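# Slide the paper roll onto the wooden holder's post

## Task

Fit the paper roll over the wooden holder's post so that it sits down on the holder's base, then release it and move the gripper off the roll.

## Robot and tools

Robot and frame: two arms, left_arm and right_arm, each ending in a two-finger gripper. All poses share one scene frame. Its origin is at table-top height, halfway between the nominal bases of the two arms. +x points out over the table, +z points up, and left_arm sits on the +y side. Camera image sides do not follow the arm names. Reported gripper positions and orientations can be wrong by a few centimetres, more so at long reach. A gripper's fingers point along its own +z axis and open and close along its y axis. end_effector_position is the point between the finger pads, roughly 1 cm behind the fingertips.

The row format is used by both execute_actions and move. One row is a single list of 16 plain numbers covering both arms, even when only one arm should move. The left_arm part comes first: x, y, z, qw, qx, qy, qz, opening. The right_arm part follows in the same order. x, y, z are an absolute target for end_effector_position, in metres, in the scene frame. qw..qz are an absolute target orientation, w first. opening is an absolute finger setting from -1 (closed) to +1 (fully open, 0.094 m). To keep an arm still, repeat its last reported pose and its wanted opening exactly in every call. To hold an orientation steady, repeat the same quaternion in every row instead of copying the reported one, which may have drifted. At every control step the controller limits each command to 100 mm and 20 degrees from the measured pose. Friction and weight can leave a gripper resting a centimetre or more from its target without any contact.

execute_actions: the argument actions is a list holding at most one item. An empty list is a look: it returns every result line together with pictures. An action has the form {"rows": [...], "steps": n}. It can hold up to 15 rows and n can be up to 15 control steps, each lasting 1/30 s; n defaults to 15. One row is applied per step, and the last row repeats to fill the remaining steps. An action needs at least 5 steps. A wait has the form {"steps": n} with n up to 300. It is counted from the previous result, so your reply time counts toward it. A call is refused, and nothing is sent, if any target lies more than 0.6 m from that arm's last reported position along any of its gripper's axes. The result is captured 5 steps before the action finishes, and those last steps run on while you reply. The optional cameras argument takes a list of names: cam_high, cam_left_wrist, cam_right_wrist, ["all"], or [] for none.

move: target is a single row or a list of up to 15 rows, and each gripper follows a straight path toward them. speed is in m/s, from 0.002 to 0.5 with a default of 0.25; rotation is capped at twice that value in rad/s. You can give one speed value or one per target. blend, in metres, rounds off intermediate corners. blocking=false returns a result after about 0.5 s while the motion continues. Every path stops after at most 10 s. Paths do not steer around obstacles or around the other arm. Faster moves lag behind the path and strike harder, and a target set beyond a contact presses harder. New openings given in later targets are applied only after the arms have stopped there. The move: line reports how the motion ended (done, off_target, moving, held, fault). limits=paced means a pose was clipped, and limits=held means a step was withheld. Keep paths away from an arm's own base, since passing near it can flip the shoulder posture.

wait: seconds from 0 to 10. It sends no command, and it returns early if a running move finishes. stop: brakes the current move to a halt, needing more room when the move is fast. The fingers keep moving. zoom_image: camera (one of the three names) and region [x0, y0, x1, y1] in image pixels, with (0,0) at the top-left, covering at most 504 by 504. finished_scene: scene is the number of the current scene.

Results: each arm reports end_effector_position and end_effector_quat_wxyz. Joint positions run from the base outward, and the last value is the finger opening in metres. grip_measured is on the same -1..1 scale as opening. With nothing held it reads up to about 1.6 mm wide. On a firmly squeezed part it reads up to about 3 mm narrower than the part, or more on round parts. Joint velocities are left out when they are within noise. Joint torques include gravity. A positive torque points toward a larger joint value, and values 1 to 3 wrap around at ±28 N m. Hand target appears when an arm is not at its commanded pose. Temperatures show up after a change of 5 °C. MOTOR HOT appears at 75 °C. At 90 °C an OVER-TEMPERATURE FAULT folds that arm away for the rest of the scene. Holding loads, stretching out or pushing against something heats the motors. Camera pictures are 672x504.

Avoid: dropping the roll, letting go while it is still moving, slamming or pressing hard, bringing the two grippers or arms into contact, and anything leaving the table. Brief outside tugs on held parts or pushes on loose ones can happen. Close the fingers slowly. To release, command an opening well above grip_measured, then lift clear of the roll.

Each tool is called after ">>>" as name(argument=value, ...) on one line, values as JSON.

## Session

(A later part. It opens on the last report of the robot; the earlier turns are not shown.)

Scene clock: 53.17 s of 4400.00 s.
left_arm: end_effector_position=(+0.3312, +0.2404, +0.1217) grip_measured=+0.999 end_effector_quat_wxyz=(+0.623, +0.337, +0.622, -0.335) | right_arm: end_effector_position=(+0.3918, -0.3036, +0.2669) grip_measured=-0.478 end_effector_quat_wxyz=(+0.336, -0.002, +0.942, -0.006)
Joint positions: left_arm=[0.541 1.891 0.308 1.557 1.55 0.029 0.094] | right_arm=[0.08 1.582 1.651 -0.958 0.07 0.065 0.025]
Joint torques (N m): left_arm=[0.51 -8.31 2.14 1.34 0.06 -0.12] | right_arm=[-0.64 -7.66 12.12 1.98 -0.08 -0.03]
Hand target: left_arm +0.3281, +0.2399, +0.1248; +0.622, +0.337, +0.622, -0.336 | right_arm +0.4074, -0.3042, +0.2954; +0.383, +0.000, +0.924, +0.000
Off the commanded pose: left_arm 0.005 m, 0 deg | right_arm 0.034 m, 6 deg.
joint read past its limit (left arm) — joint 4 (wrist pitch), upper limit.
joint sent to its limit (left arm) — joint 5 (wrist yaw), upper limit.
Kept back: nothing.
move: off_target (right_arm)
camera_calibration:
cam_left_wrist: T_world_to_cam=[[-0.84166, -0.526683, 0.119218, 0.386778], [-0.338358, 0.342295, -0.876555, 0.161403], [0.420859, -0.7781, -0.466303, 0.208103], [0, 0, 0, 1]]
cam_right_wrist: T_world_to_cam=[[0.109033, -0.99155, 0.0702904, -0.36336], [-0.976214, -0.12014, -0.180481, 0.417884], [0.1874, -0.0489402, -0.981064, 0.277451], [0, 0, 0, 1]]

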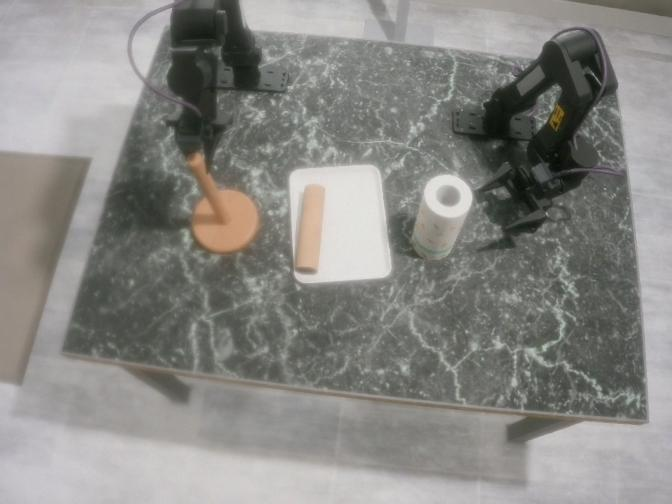

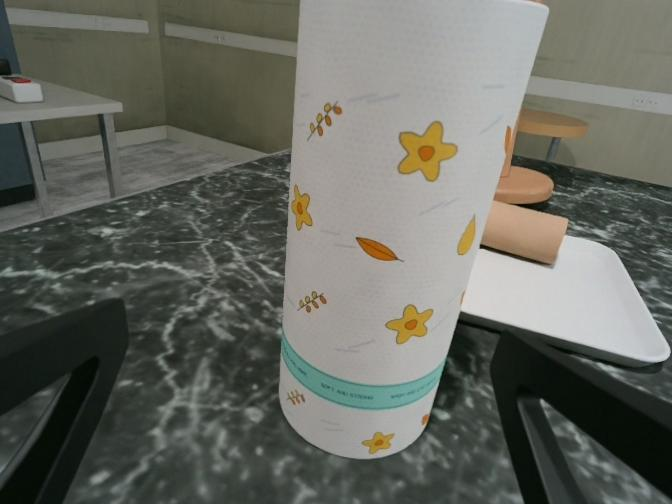

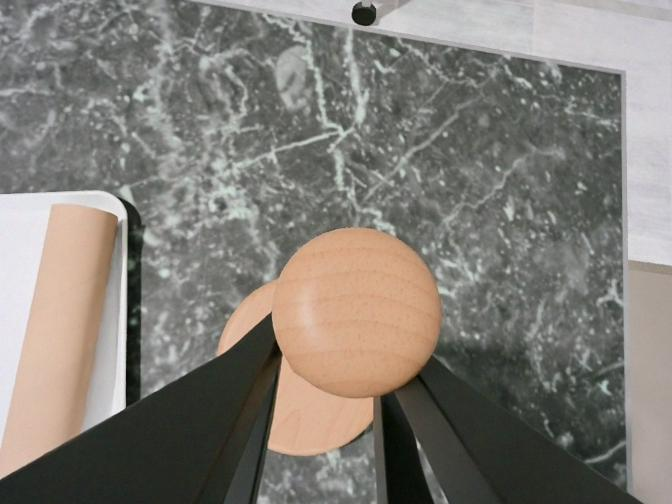

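>>> move(target=[0.328,0.24,0.125,0.622,0.337,0.622,-0.336,1,0.405,-0.304,0.252,0.3827,0,0.9239,0,-0.7], speed=0.04)

>>> zoom_image(camera="cam_high", region=[150, 100, 320, 300])

Scene clock: 54.80 s of 4400.00 s.
left_arm: end_effector_position=(+0.3312, +0.2404, +0.1217) grip_measured=+0.999 end_effector_quat_wxyz=(+0.623, +0.337, +0.622, -0.335) | right_arm: end_effector_position=(+0.4083, -0.3020, +0.2551) grip_measured=-0.478 end_effector_quat_wxyz=(+0.384, +0.000, +0.923, -0.002)
Joint positions: left_arm=[0.541 1.891 0.308 1.557 1.55 0.029 0.094] | right_arm=[0.08 1.545 1.496 -0.737 0.069 0.065 0.025]
Joint torques (N m): left_arm=[0.47 -8.27 2.21 1.36 0.07 -0.13] | right_arm=[-0.59 -9.06 5.19 1.54 -0.07 0.01]
Hand target: left_arm +0.3281, +0.2399, +0.1248; +0.622, +0.337, +0.622, -0.336 | right_arm +0.4050, -0.3039, +0.2520; +0.383, +0.000, +0.924, +0.000
Off the commanded pose: left_arm 0.005 m, 0 deg | right_arm 0.005 m, 0 deg.
joint read past its limit (left arm) — joint 4 (wrist pitch), upper limit.
joint sent to its limit (left arm) — joint 5 (wrist yaw), upper limit.
Kept back: nothing.
move: done
camera_calibration:
cam_left_wrist: T_world_to_cam=[[-0.84166, -0.526683, 0.119218, 0.386778], [-0.338358, 0.342295, -0.876555, 0.161403], [0.420859, -0.7781, -0.466303, 0.208103], [0, 0, 0, 1]]
cam_right_wrist: T_world_to_cam=[[0.102555, -0.992129, 0.0718466, -0.36066], [-0.952462, -0.118772, -0.280551, 0.448332], [0.286876, -0.0396593, -0.957147, 0.218972], [0, 0, 0, 1]]

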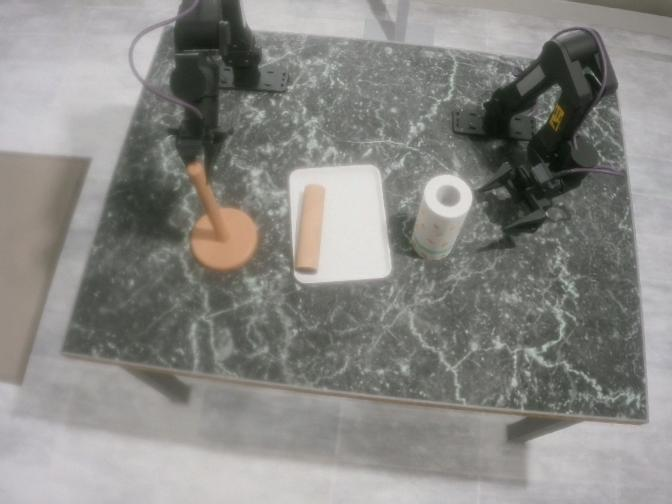

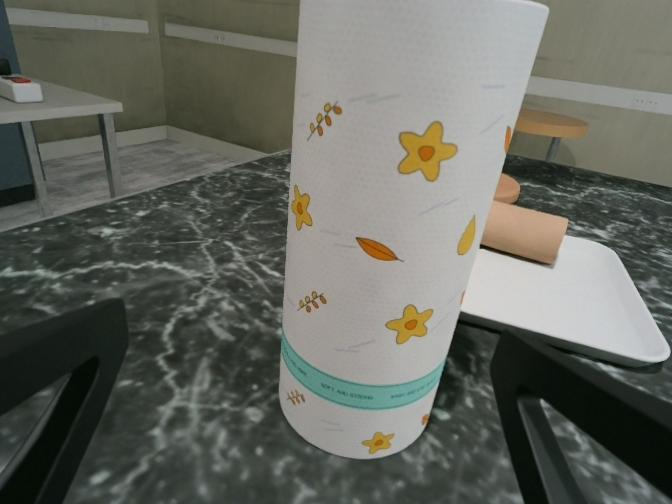

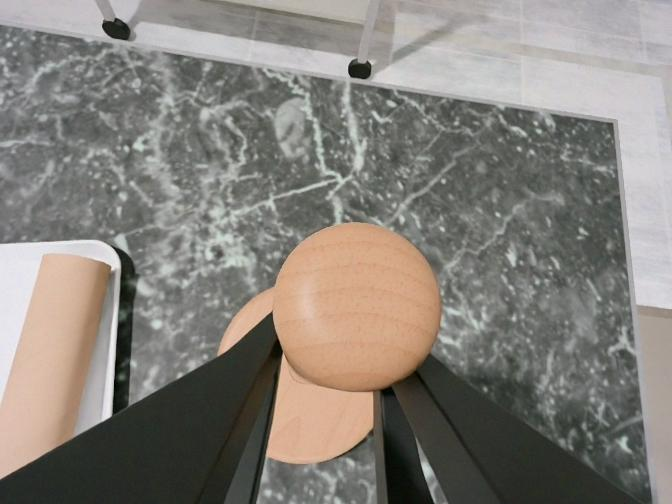

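Scaled by 2.520 from the camera's 672x504 image, which has a finer 960x720 frame.

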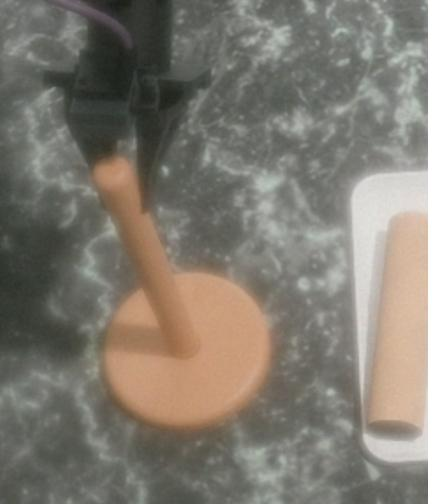

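>>> move(target=[[0.328,0.24,0.125,0.622,0.337,0.622,-0.336,1,0.405,-0.304,0.252,0.3827,0,0.9239,0,-0.3],[0.328,0.24,0.125,0.622,0.337,0.622,-0.336,1,0.405,-0.304,0.252,0.3827,0,0.9239,0,1],[0.328,0.24,0.125,0.622,0.337,0.622,-0.336,1,0.33,-0.304,0.35,0.3827,0,0.9239,0,1],[0.328,0.24,0.125,0.622,0.337,0.622,-0.336,1,0.27,-0.14,0.30,0.6409,-0.2988,0.6409,0.2988,1],[0.328,0.24,0.125,0.622,0.337,0.622,-0.336,1,0.268,0.018,0.15,0.6409,-0.2988,0.6409,0.2988,1]], speed=[0.1,0.1,0.12,0.25,0.2], blend=[0,0,0.02,0.04,0])

>>> zoom_image(camera="cam_high", region=[360, 110, 540, 270])

Scene clock: 62.33 s of 4400.00 s.
left_arm: end_effector_position=(+0.3312, +0.2404, +0.1217) grip_measured=+0.999 end_effector_quat_wxyz=(+0.623, +0.337, +0.622, -0.335) | right_arm: end_effector_position=(+0.2637, +0.0132, +0.1452) grip_measured=+0.998 end_effector_quat_wxyz=(+0.632, -0.306, +0.647, +0.297)
Joint positions: left_arm=[0.541 1.891 0.308 1.557 1.55 0.029 0.094] | right_arm=[0.846 1.82 0.492 1.304 -0.023 -0.004 0.094]
Joint torques (N m): left_arm=[0.43 -8.35 2.13 1.36 0.07 -0.13] | right_arm=[0.47 -6.17 7.12 2.05 0.16 0.08]
Hand target: left_arm +0.3281, +0.2399, +0.1248; +0.622, +0.337, +0.622, -0.336 | right_arm +0.2677, +0.0178, +0.1499; +0.641, -0.299, +0.641, +0.299
Off the commanded pose: left_arm 0.005 m, 0 deg | right_arm 0.008 m, 1 deg.
joint read past its limit (left arm) — joint 4 (wrist pitch), upper limit.
joint sent to its limit (left arm) — joint 5 (wrist yaw), upper limit.
Kept back: nothing.
move: done
camera_calibration:
cam_left_wrist: T_world_to_cam=[[-0.84166, -0.526683, 0.119218, 0.386778], [-0.338358, 0.342295, -0.876555, 0.161403], [0.420859, -0.7781, -0.466303, 0.208103], [0, 0, 0, 1]]
cam_right_wrist: T_world_to_cam=[[0.783349, -0.609005, 0.124405, -0.217443], [-0.22214, -0.461214, -0.859032, 0.213135], [0.580532, 0.645287, -0.496576, 0.0143544], [0, 0, 0, 1]]

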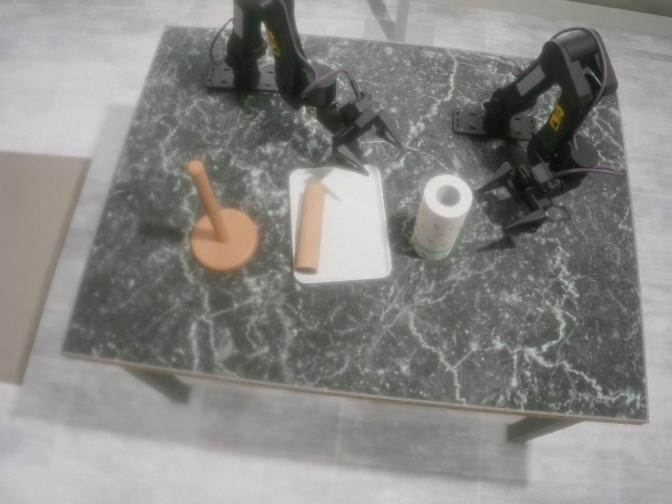

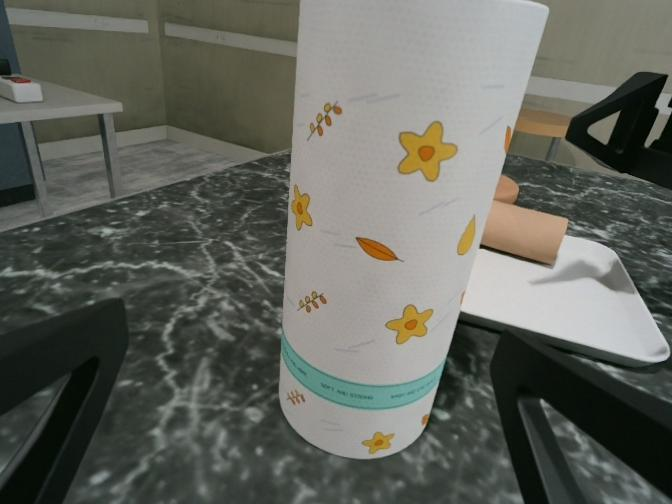

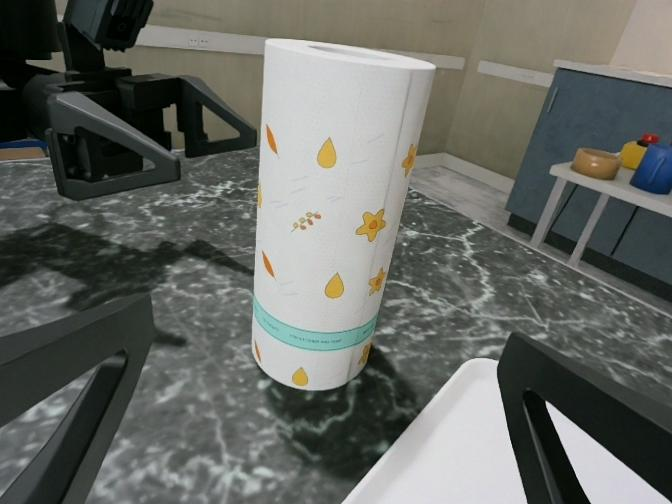

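Scaled by 2.800 from the camera's 672x504 image, which has a finer 960x720 frame.

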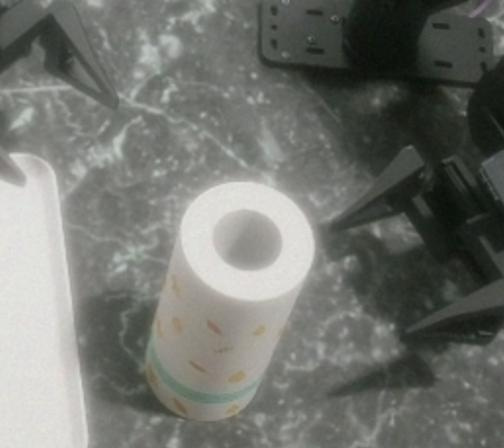

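>>> move(target=[[0.36,0.37,0.20,0.690,0.153,0.690,-0.153,0,0.286,0.039,0.125,0.6409,-0.2988,0.6409,0.2988,1],[0.36,0.37,0.20,0.690,0.153,0.690,-0.153,0,0.310,0.068,0.112,0.6409,-0.2988,0.6409,0.2988,1]], speed=0.15)

Scene clock: 66.70 s of 4400.00 s.
left_arm: end_effector_position=(+0.3581, +0.3653, +0.1882) grip_measured=+0.001 end_effector_quat_wxyz=(+0.684, +0.143, +0.695, -0.171) | right_arm: end_effector_position=(+0.3072, +0.0629, +0.1181) grip_measured=+0.998 end_effector_quat_wxyz=(+0.643, -0.301, +0.636, +0.301)
Joint positions: left_arm=[0.815 1.504 0.403 1.079 1.28 -0.021 0.047] | right_arm=[0.846 2.125 0.762 1.372 -0.02 -0.004 0.094]
Joint torques (N m): left_arm=[0.4 -7.65 7.56 1.43 -0.05 0.06] | right_arm=[0.57 -8.44 6.84 1.75 0.17 0.08]
Hand target: left_arm +0.3598, +0.3697, +0.2000; +0.691, +0.153, +0.690, -0.153 | right_arm +0.3097, +0.0678, +0.1120; +0.641, -0.299, +0.641, +0.299
Off the commanded pose: left_arm 0.013 m, 2 deg | right_arm 0.008 m, 1 deg.
Kept back: nothing.
move: off_target (left_arm)
camera_calibration:
cam_left_wrist: T_world_to_cam=[[-0.444687, -0.88052, 0.16413, 0.445984], [-0.488091, 0.0845758, -0.868685, 0.332352], [0.751013, -0.466404, -0.467384, 0.0931339], [0, 0, 0, 1]]
cam_right_wrist: T_world_to_cam=[[0.779, -0.614236, 0.125992, -0.21641], [-0.204531, -0.438867, -0.874965, 0.217519], [0.592728, 0.655828, -0.467507, -0.0642585], [0, 0, 0, 1]]

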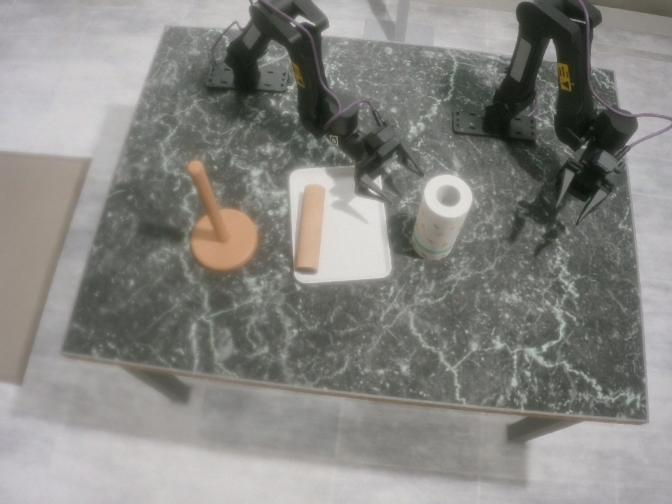

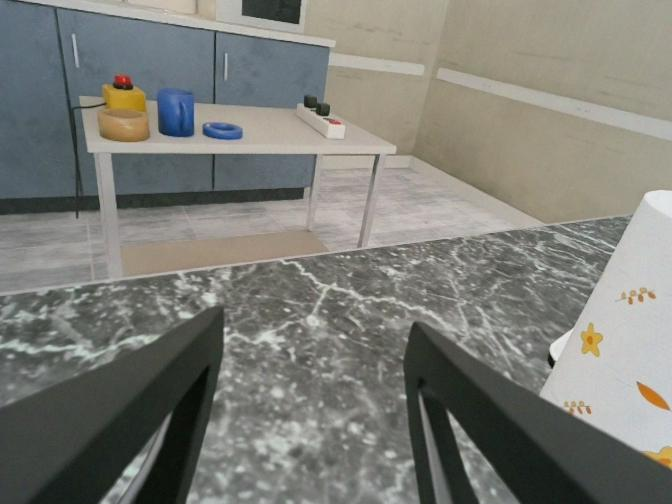

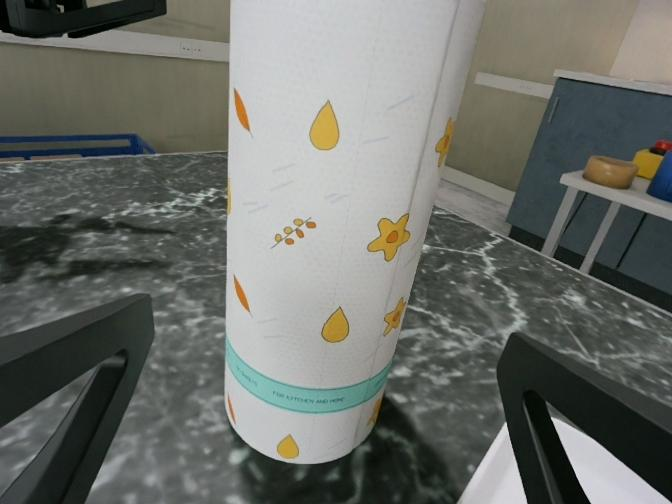

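>>> move(target=[0.36,0.37,0.20,0.690,0.153,0.690,-0.153,0,0.367,0.141,0.106,0.6409,-0.2988,0.6409,0.2988,1], speed=0.08)

>>> zoom_image(camera="cam_high", region=[360, 130, 500, 270])

Scene clock: 68.63 s of 4400.00 s.
left_arm: end_effector_position=(+0.3582, +0.3655, +0.1868) grip_measured=+0.001 end_effector_quat_wxyz=(+0.682, +0.141, +0.696, -0.171) | right_arm: end_effector_position=(+0.3649, +0.1346, +0.1154) grip_measured=+0.998 end_effector_quat_wxyz=(+0.645, -0.300, +0.636, +0.301)
Joint positions: left_arm=[0.815 1.503 0.404 1.066 1.279 -0.014 0.047] | right_arm=[0.854 2.335 1.198 1.149 -0.011 -0.004 0.094]
Joint torques (N m): left_arm=[0.39 -7.56 7.6 1.46 -0.04 0.11] | right_arm=[0.62 -10.89 8.55 1.75 0.16 0.08]
Hand target: left_arm +0.3598, +0.3697, +0.2000; +0.691, +0.153, +0.690, -0.153 | right_arm +0.3665, +0.1405, +0.1061; +0.641, -0.299, +0.641, +0.299
Off the commanded pose: left_arm 0.014 m, 3 deg | right_arm 0.012 m, 1 deg.
Kept back: nothing.
move: off_target (left_arm, right_arm)
camera_calibration:
cam_left_wrist: T_world_to_cam=[[-0.442881, -0.88059, 0.168574, 0.444961], [-0.492608, 0.0818951, -0.866389, 0.333359], [0.749128, -0.466749, -0.470056, 0.0938136], [0, 0, 0, 1]]
cam_right_wrist: T_world_to_cam=[[0.778056, -0.615427, 0.126013, -0.216377], [-0.20336, -0.436547, -0.876397, 0.257834], [0.594369, 0.65626, -0.464811, -0.147713], [0, 0, 0, 1]]

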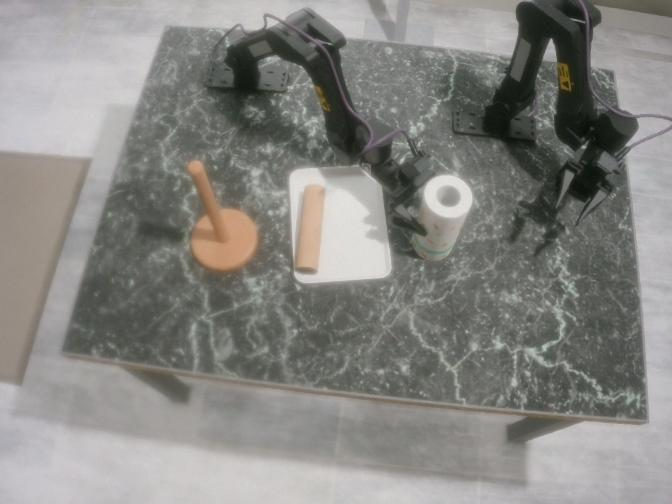

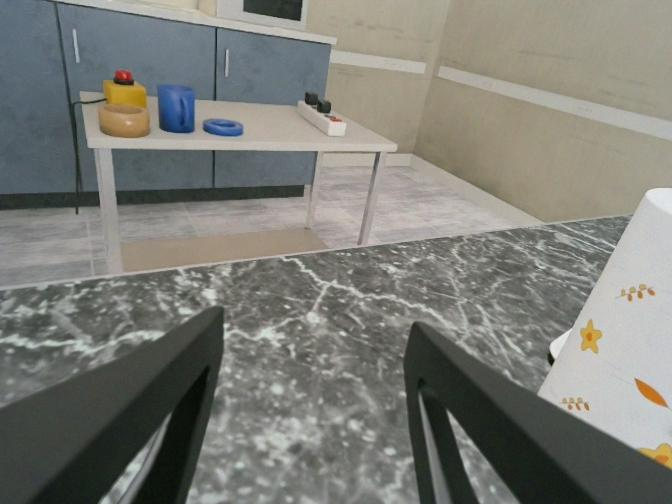

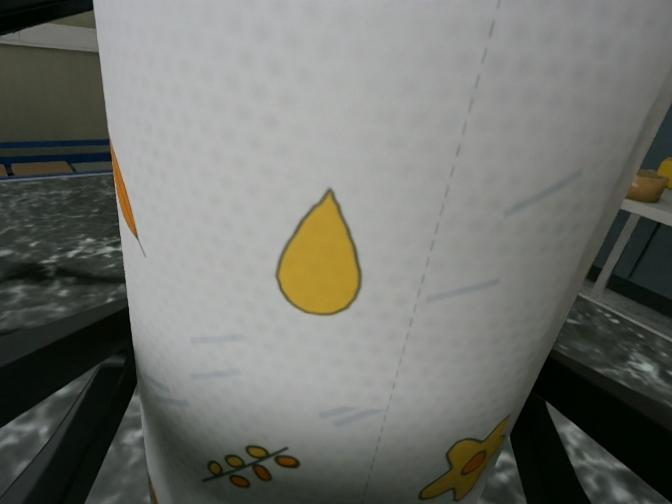

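Scaled by 3.600 from the camera's 672x504 image, which has a finer 960x720 frame.

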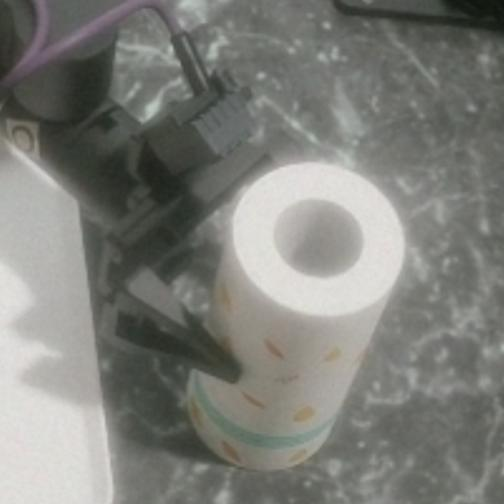

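>>> move(target=[[0.36,0.37,0.20,0.690,0.153,0.690,-0.153,0,0.368,0.142,0.106,0.6409,-0.2988,0.6409,0.2988,0.8],[0.36,0.37,0.20,0.690,0.153,0.690,-0.153,0,0.368,0.142,0.106,0.6409,-0.2988,0.6409,0.2988,0.5],[0.36,0.37,0.22,0.690,0.153,0.690,-0.153,0,0.36,0.12,0.26,0.6409,-0.2988,0.6409,0.2988,0.5]], speed=[0.1,0.1,0.15])

Scene clock: 72.97 s of 4400.00 s.
left_arm: end_effector_position=(+0.3587, +0.3661, +0.2059) grip_measured=+0.001 end_effector_quat_wxyz=(+0.683, +0.141, +0.696, -0.171) | right_arm: end_effector_position=(+0.3557, +0.1237, +0.2120) grip_measured=+0.596 end_effector_quat_wxyz=(+0.610, -0.315, +0.669, +0.285)
Joint positions: left_arm=[0.815 1.423 0.444 0.945 1.279 -0.014 0.047] | right_arm=[0.854 1.99 1.235 0.661 -0.01 -0.004 0.075]
Joint torques (N m): left_arm=[0.39 -7.38 8.25 1.45 -0.02 0.08] | right_arm=[-0.85 -17.06 10.29 2.01 -0.08 0.05]
Hand target: left_arm +0.3597, +0.3697, +0.2199; +0.691, +0.153, +0.690, -0.153 | right_arm +0.3587, +0.1189, +0.2594; +0.641, -0.299, +0.641, +0.299
Off the commanded pose: left_arm 0.015 m, 3 deg | right_arm 0.048 m, 5 deg.
Kept back: nothing.
move: off_target (left_arm, right_arm); target 2's new opening was sent with right_arm's hand 0.012 m and 1 deg from that target
camera_calibration:
cam_left_wrist: T_world_to_cam=[[-0.442587, -0.880808, 0.168209, 0.442561], [-0.492425, 0.0819593, -0.866487, 0.349977], [0.749422, -0.466326, -0.470006, 0.102376], [0, 0, 0, 1]]
cam_right_wrist: T_world_to_cam=[[0.78639, -0.60563, 0.121669, -0.231392], [-0.262282, -0.505678, -0.821887, 0.353882], [0.559285, 0.614412, -0.556506, -0.0530493], [0, 0, 0, 1]]

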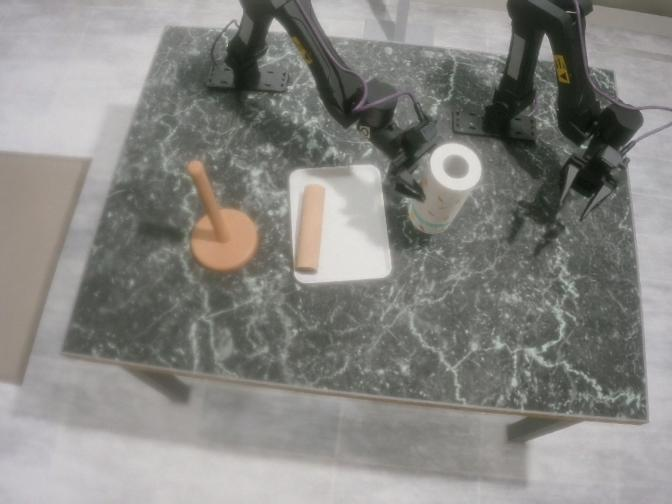

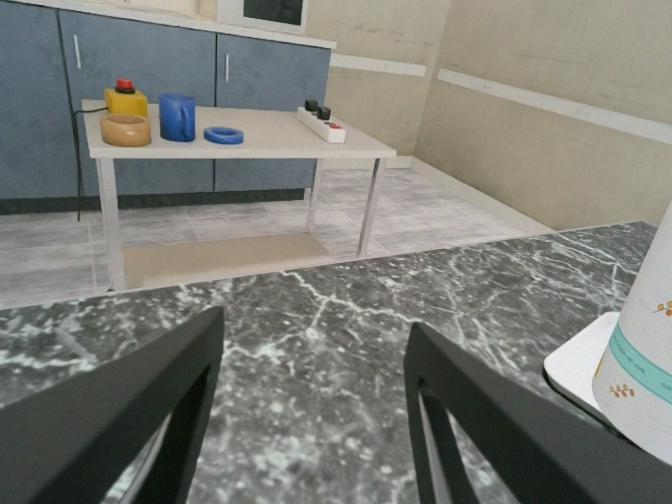

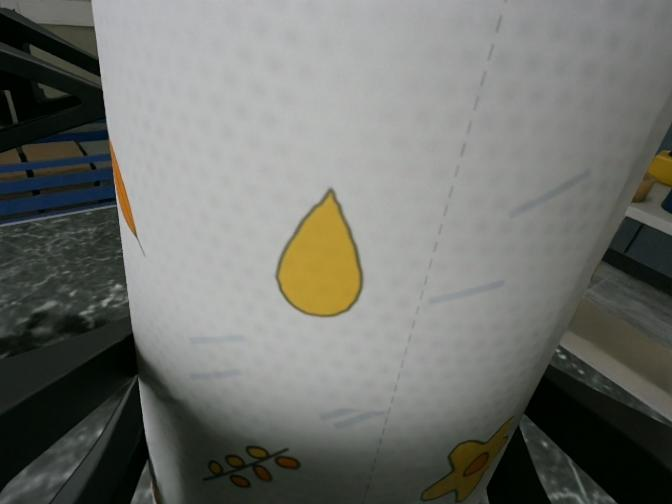

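>>> move(target=[[0.36,0.33,0.30,0.690,0.153,0.690,-0.153,0,0.33,0.03,0.40,0.6409,-0.2988,0.6409,0.2988,0.5],[0.36,0.20,0.38,0.6124,0.3536,0.6124,-0.3536,0,0.34,-0.14,0.47,0.683,-0.183,0.683,0.183,0.5],[0.36,0.06,0.39,0.561,0.4305,0.561,-0.4305,0,0.395,-0.305,0.475,0.683,-0.183,0.683,0.183,0.5]], speed=0.2, blend=0.04)

>>> zoom_image(camera="cam_high", region=[110, 50, 310, 280])

Scene clock: 77.13 s of 4400.00 s.
left_arm: end_effector_position=(+0.3549, +0.0610, +0.3850) grip_measured=+0.001 end_effector_quat_wxyz=(+0.559, +0.429, +0.562, -0.434) | right_arm: end_effector_position=(+0.3966, -0.3071, +0.4523) grip_measured=+0.597 end_effector_quat_wxyz=(+0.663, -0.168, +0.705, +0.188)
Joint positions: left_arm=[-0.143 1.305 1.109 0.2 1.189 -0.013 0.047] | right_arm=[-0.246 1.376 1.493 -0.184 -0.741 -0.004 0.075]
Joint torques (N m): left_arm=[-0.12 -4.03 10.04 1.53 -0.07 0.09] | right_arm=[-0.14 -5.52 11.19 2.03 -0.2 0.05]
Hand target: left_arm +0.3598, +0.0601, +0.3899; +0.561, +0.430, +0.561, -0.431 | right_arm +0.3938, -0.3050, +0.4743; +0.683, -0.183, +0.683, +0.183
Off the commanded pose: left_arm 0.007 m, 1 deg | right_arm 0.023 m, 4 deg.
Kept back: nothing.
move: off_target (right_arm)
camera_calibration:
cam_left_wrist: T_world_to_cam=[[-0.963798, -0.231902, 0.131584, 0.301513], [-0.222469, 0.427391, -0.876268, 0.415272], [0.146971, -0.873818, -0.463509, 0.283271], [0, 0, 0, 1]]
cam_right_wrist: T_world_to_cam=[[0.511522, -0.855613, 0.079193, -0.502247], [-0.412822, -0.325536, -0.850649, 0.472308], [0.753607, 0.402433, -0.519735, 0.163649], [0, 0, 0, 1]]

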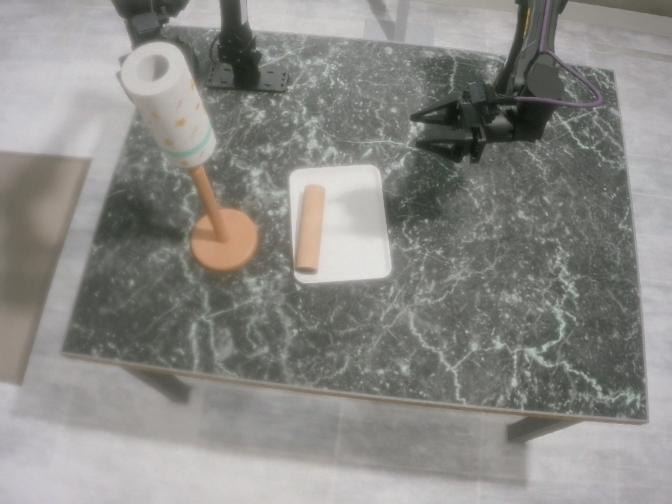

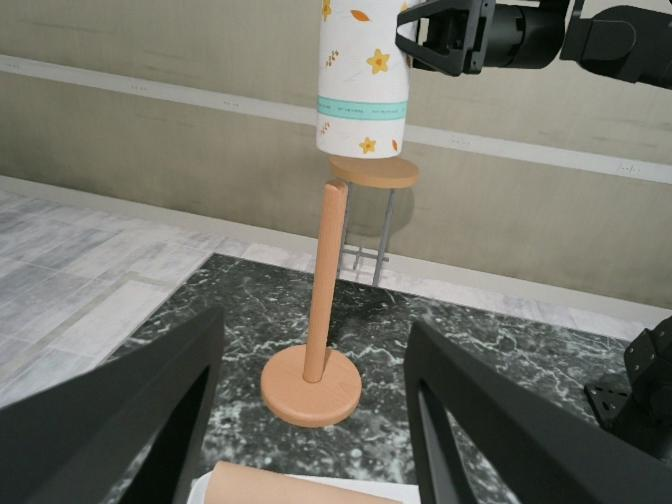

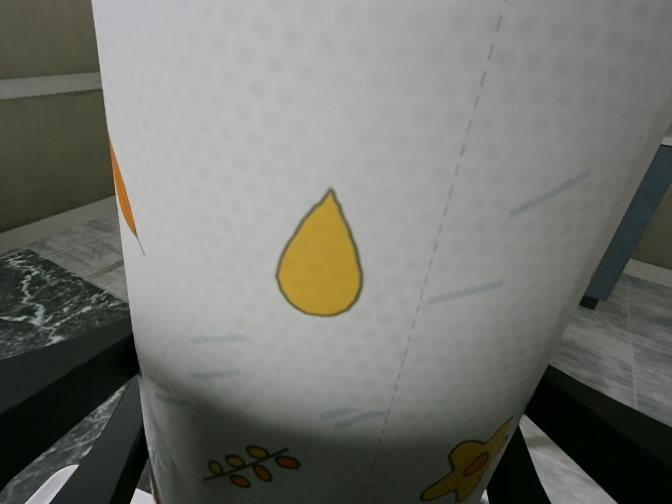

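Scaled by 2.191 from the camera's 672x504 image, which has a finer 960x720 frame.

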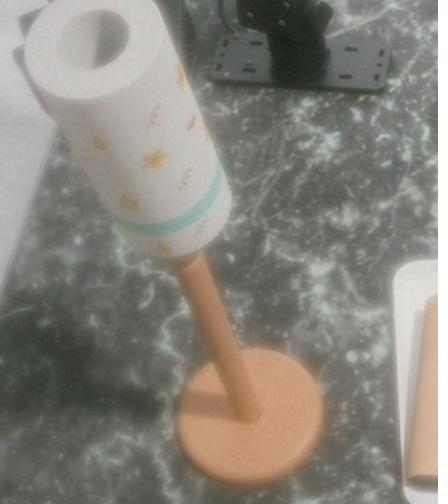

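>>> move(target=[0.36,0.06,0.39,0.561,0.4305,0.561,-0.4305,0,0.4075,-0.304,0.465,0.7122,-0.1748,0.6526,0.1908,0.5], speed=0.08)

>>> zoom_image(camera="cam_high", region=[110, 50, 310, 280])

>>> zoom_image(camera="cam_left_wrist", region=[250, 0, 450, 250])

Scene clock: 79.17 s of 4400.00 s.
left_arm: end_effector_position=(+0.3551, +0.0610, +0.3850) grip_measured=+0.001 end_effector_quat_wxyz=(+0.559, +0.429, +0.562, -0.434) | right_arm: end_effector_position=(+0.4038, -0.3062, +0.4670) grip_measured=+0.597 end_effector_quat_wxyz=(+0.709, -0.174, +0.657, +0.188)
Joint positions: left_arm=[-0.143 1.305 1.109 0.2 1.188 -0.012 0.047] | right_arm=[-0.241 1.382 1.415 0.072 -0.743 0.071 0.075]
Joint torques (N m): left_arm=[-0.13 -4.05 10.09 1.53 -0.08 0.11] | right_arm=[0.68 -5.31 6.31 1.98 0.1 0.1]
Hand target: left_arm +0.3598, +0.0601, +0.3898; +0.561, +0.430, +0.561, -0.431 | right_arm +0.4073, -0.3039, +0.4651; +0.712, -0.175, +0.653, +0.191
Off the commanded pose: left_arm 0.007 m, 1 deg | right_arm 0.005 m, 1 deg.
Kept back: nothing.
move: done
camera_calibration:
cam_left_wrist: T_world_to_cam=[[-0.96362, -0.232657, 0.13156, 0.301646], [-0.222804, 0.427345, -0.876205, 0.415339], [0.147633, -0.87364, -0.463635, 0.28306], [0, 0, 0, 1]]
cam_right_wrist: T_world_to_cam=[[0.505425, -0.854062, 0.122979, -0.523873], [-0.29568, -0.30532, -0.905181, 0.472389], [0.810629, 0.421138, -0.406845, 0.0955387], [0, 0, 0, 1]]

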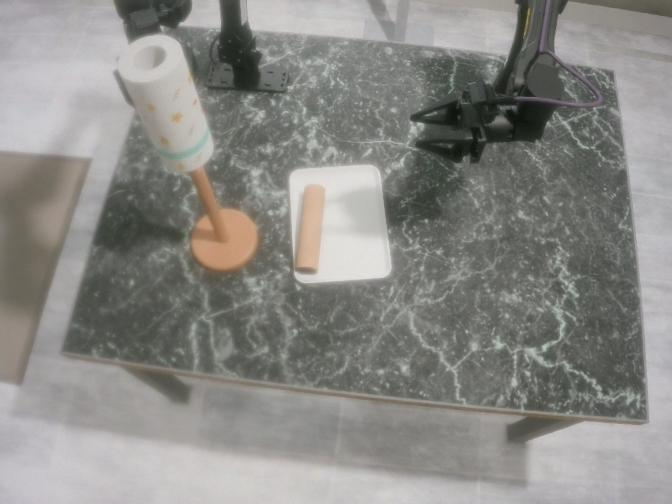

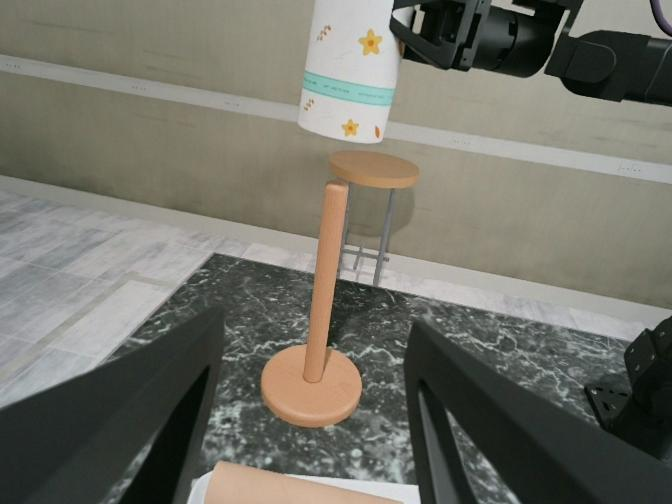

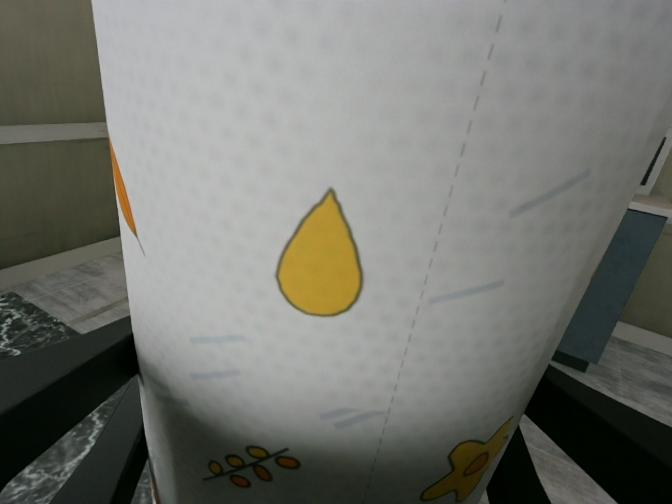

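Scaled by 2.191 from the camera's 672x504 image, which has a finer 960x720 frame.

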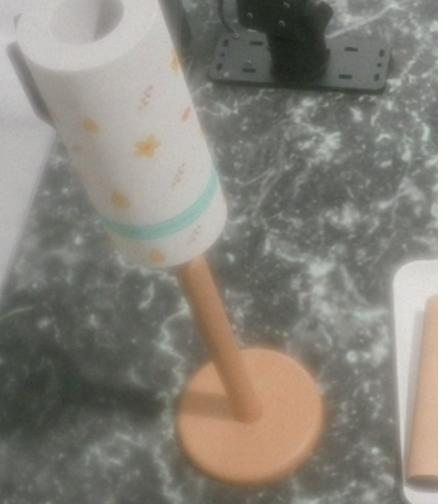

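Scaled by 2.016 from the camera's 672x504 image, which has a finer 960x720 frame.

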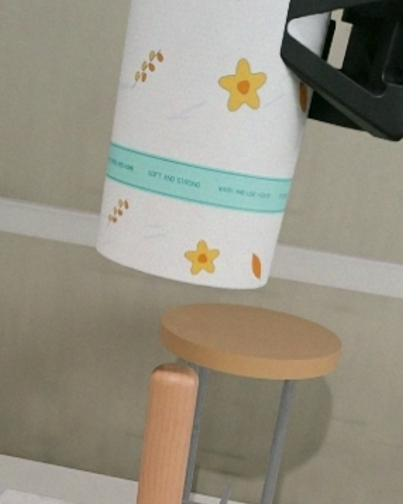

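>>> move(target=[0.36,0.06,0.39,0.561,0.4305,0.561,-0.4305,0,0.4095,-0.298,0.450,0.693,-0.1803,0.6728,0.1857,0.5], speed=0.08)

>>> zoom_image(camera="cam_high", region=[110, 50, 310, 280])

>>> zoom_image(camera="cam_left_wrist", region=[250, 0, 450, 250])

Scene clock: 85.50 s of 4400.00 s.
left_arm: end_effector_position=(+0.3551, +0.0610, +0.3850) grip_measured=+0.001 end_effector_quat_wxyz=(+0.559, +0.429, +0.562, -0.434) | right_arm: end_effector_position=(+0.4045, -0.2983, +0.4565) grip_measured=+0.597 end_effector_quat_wxyz=(+0.696, -0.183, +0.669, +0.188)
Joint positions: left_arm=[-0.143 1.305 1.109 0.2 1.188 -0.012 0.047] | right_arm=[-0.22 1.382 1.415 0.019 -0.737 0.033 0.075]
Joint torques (N m): left_arm=[-0.25 -4.12 10.07 1.52 -0.06 0.09] | right_arm=[0.61 -5.29 6.58 1.73 0.19 -0.02]
Hand target: left_arm +0.3598, +0.0601, +0.3899; +0.561, +0.430, +0.561, -0.431 | right_arm +0.4093, -0.2979, +0.4500; +0.693, -0.180, +0.673, +0.186
Off the commanded pose: left_arm 0.007 m, 1 deg | right_arm 0.008 m, 1 deg.
Kept back: nothing.
move: done
camera_calibration:
cam_left_wrist: T_world_to_cam=[[-0.96362, -0.232657, 0.13156, 0.301646], [-0.222804, 0.427345, -0.876205, 0.415339], [0.147633, -0.87364, -0.463635, 0.28306], [0, 0, 0, 1]]
cam_right_wrist: T_world_to_cam=[[0.520074, -0.844859, 0.125447, -0.520493], [-0.319897, -0.328855, -0.88855, 0.460734], [0.791953, 0.421982, -0.441296, 0.110887], [0, 0, 0, 1]]

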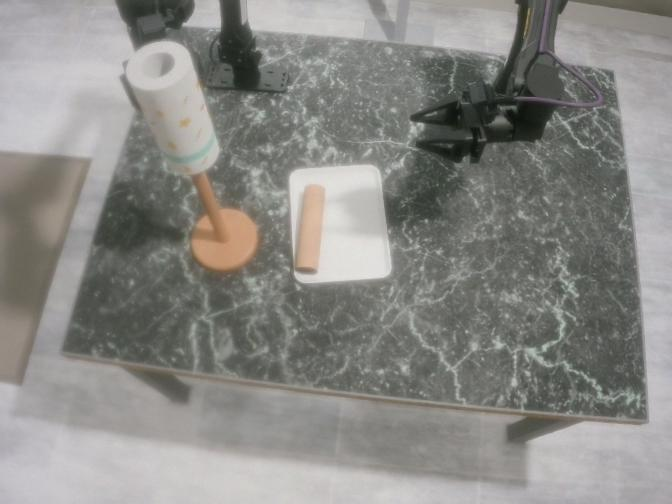

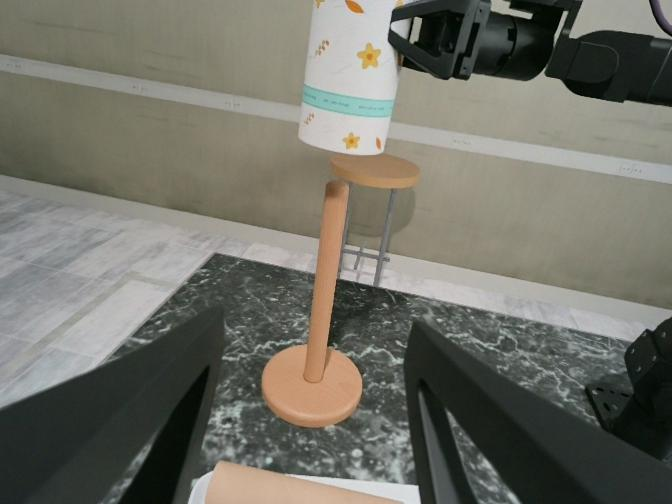

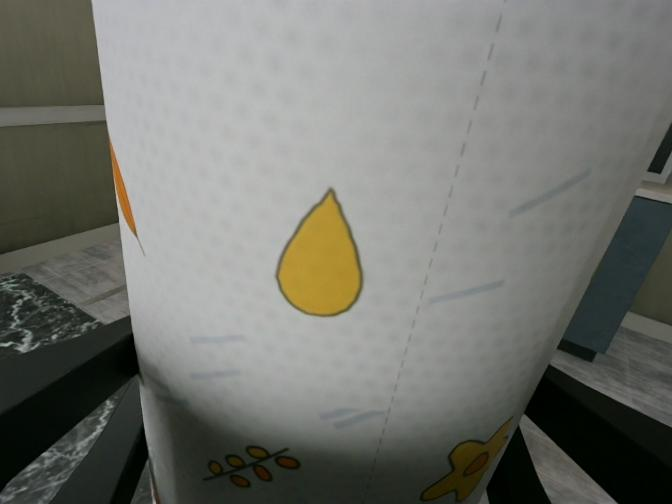

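Scaled by 2.191 from the camera's 672x504 image, which has a finer 960x720 frame.

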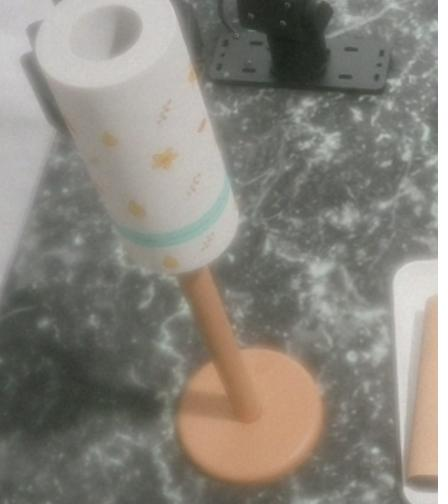

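Scaled by 2.016 from the camera's 672x504 image, which has a finer 960x720 frame.

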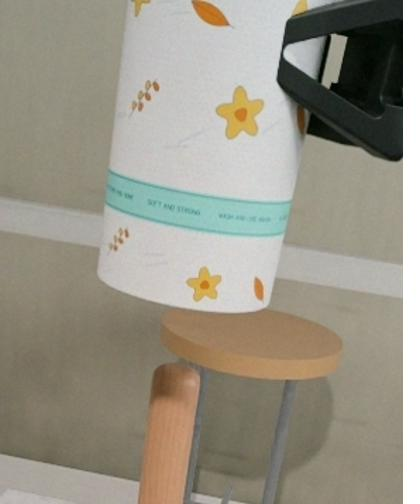

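>>> move(target=[0.36,0.06,0.39,0.561,0.4305,0.561,-0.4305,0,0.408,-0.299,0.415,0.693,-0.1803,0.6728,0.1857,0.5], speed=0.06)

>>> zoom_image(camera="cam_high", region=[110, 50, 310, 280])

>>> zoom_image(camera="cam_left_wrist", region=[250, 50, 450, 300])

Scene clock: 86.97 s of 4400.00 s.
left_arm: end_effector_position=(+0.3551, +0.0610, +0.3850) grip_measured=+0.001 end_effector_quat_wxyz=(+0.559, +0.429, +0.562, -0.434) | right_arm: end_effector_position=(+0.4125, -0.3001, +0.4048) grip_measured=+0.597 end_effector_quat_wxyz=(+0.678, -0.175, +0.687, +0.196)
Joint positions: left_arm=[-0.143 1.305 1.109 0.2 1.188 -0.012 0.047] | right_arm=[-0.22 1.382 1.253 0.125 -0.736 0.029 0.075]
Joint torques (N m): left_arm=[-0.23 -4.15 10.11 1.49 -0.07 0.07] | right_arm=[0.27 -8.27 6.69 2 0.09 0]
Hand target: left_arm +0.3598, +0.0601, +0.3899; +0.561, +0.430, +0.561, -0.431 | right_arm +0.4078, -0.2989, +0.4150; +0.693, -0.181, +0.673, +0.186
Off the commanded pose: left_arm 0.007 m, 1 deg | right_arm 0.011 m, 3 deg.
Kept back: nothing.
move: off_target (right_arm)
camera_calibration:
cam_left_wrist: T_world_to_cam=[[-0.96362, -0.232657, 0.13156, 0.301646], [-0.222804, 0.427345, -0.876205, 0.415339], [0.147633, -0.87364, -0.463635, 0.28306], [0, 0, 0, 1]]
cam_right_wrist: T_world_to_cam=[[0.525199, -0.846204, 0.0900239, -0.507821], [-0.367795, -0.321116, -0.872703, 0.432367], [0.767393, 0.425232, -0.47988, 0.109202], [0, 0, 0, 1]]

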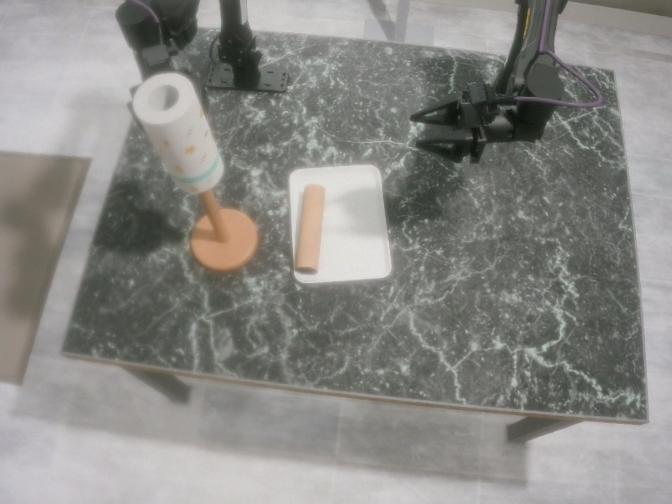

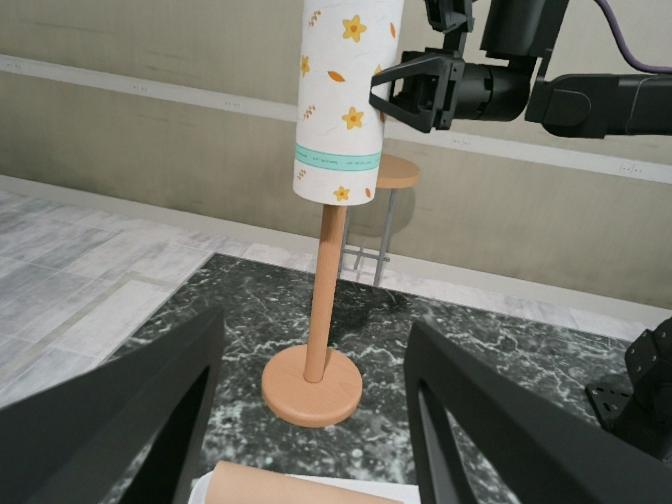

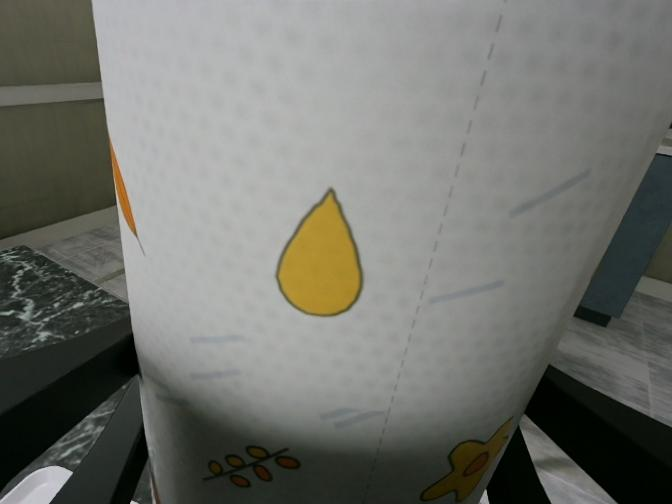

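Scaled by 2.191 from the camera's 672x504 image, which has a finer 960x720 frame.

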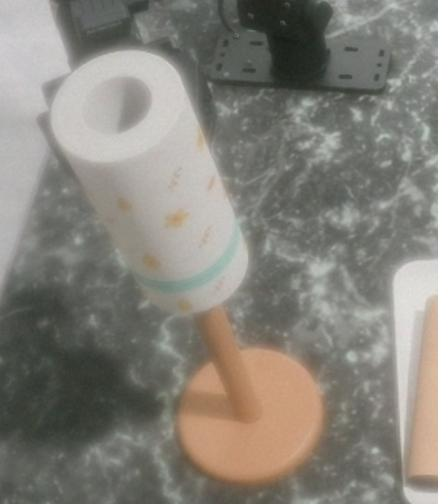

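Scaled by 2.016 from the camera's 672x504 image, which has a finer 960x720 frame.

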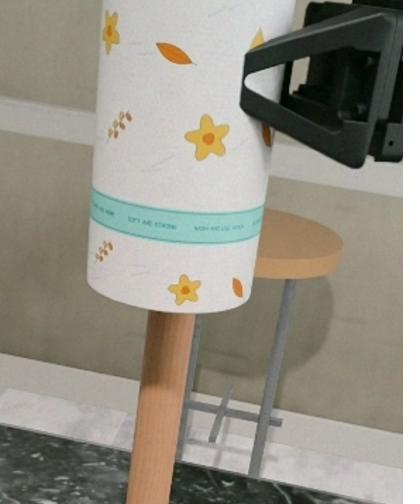

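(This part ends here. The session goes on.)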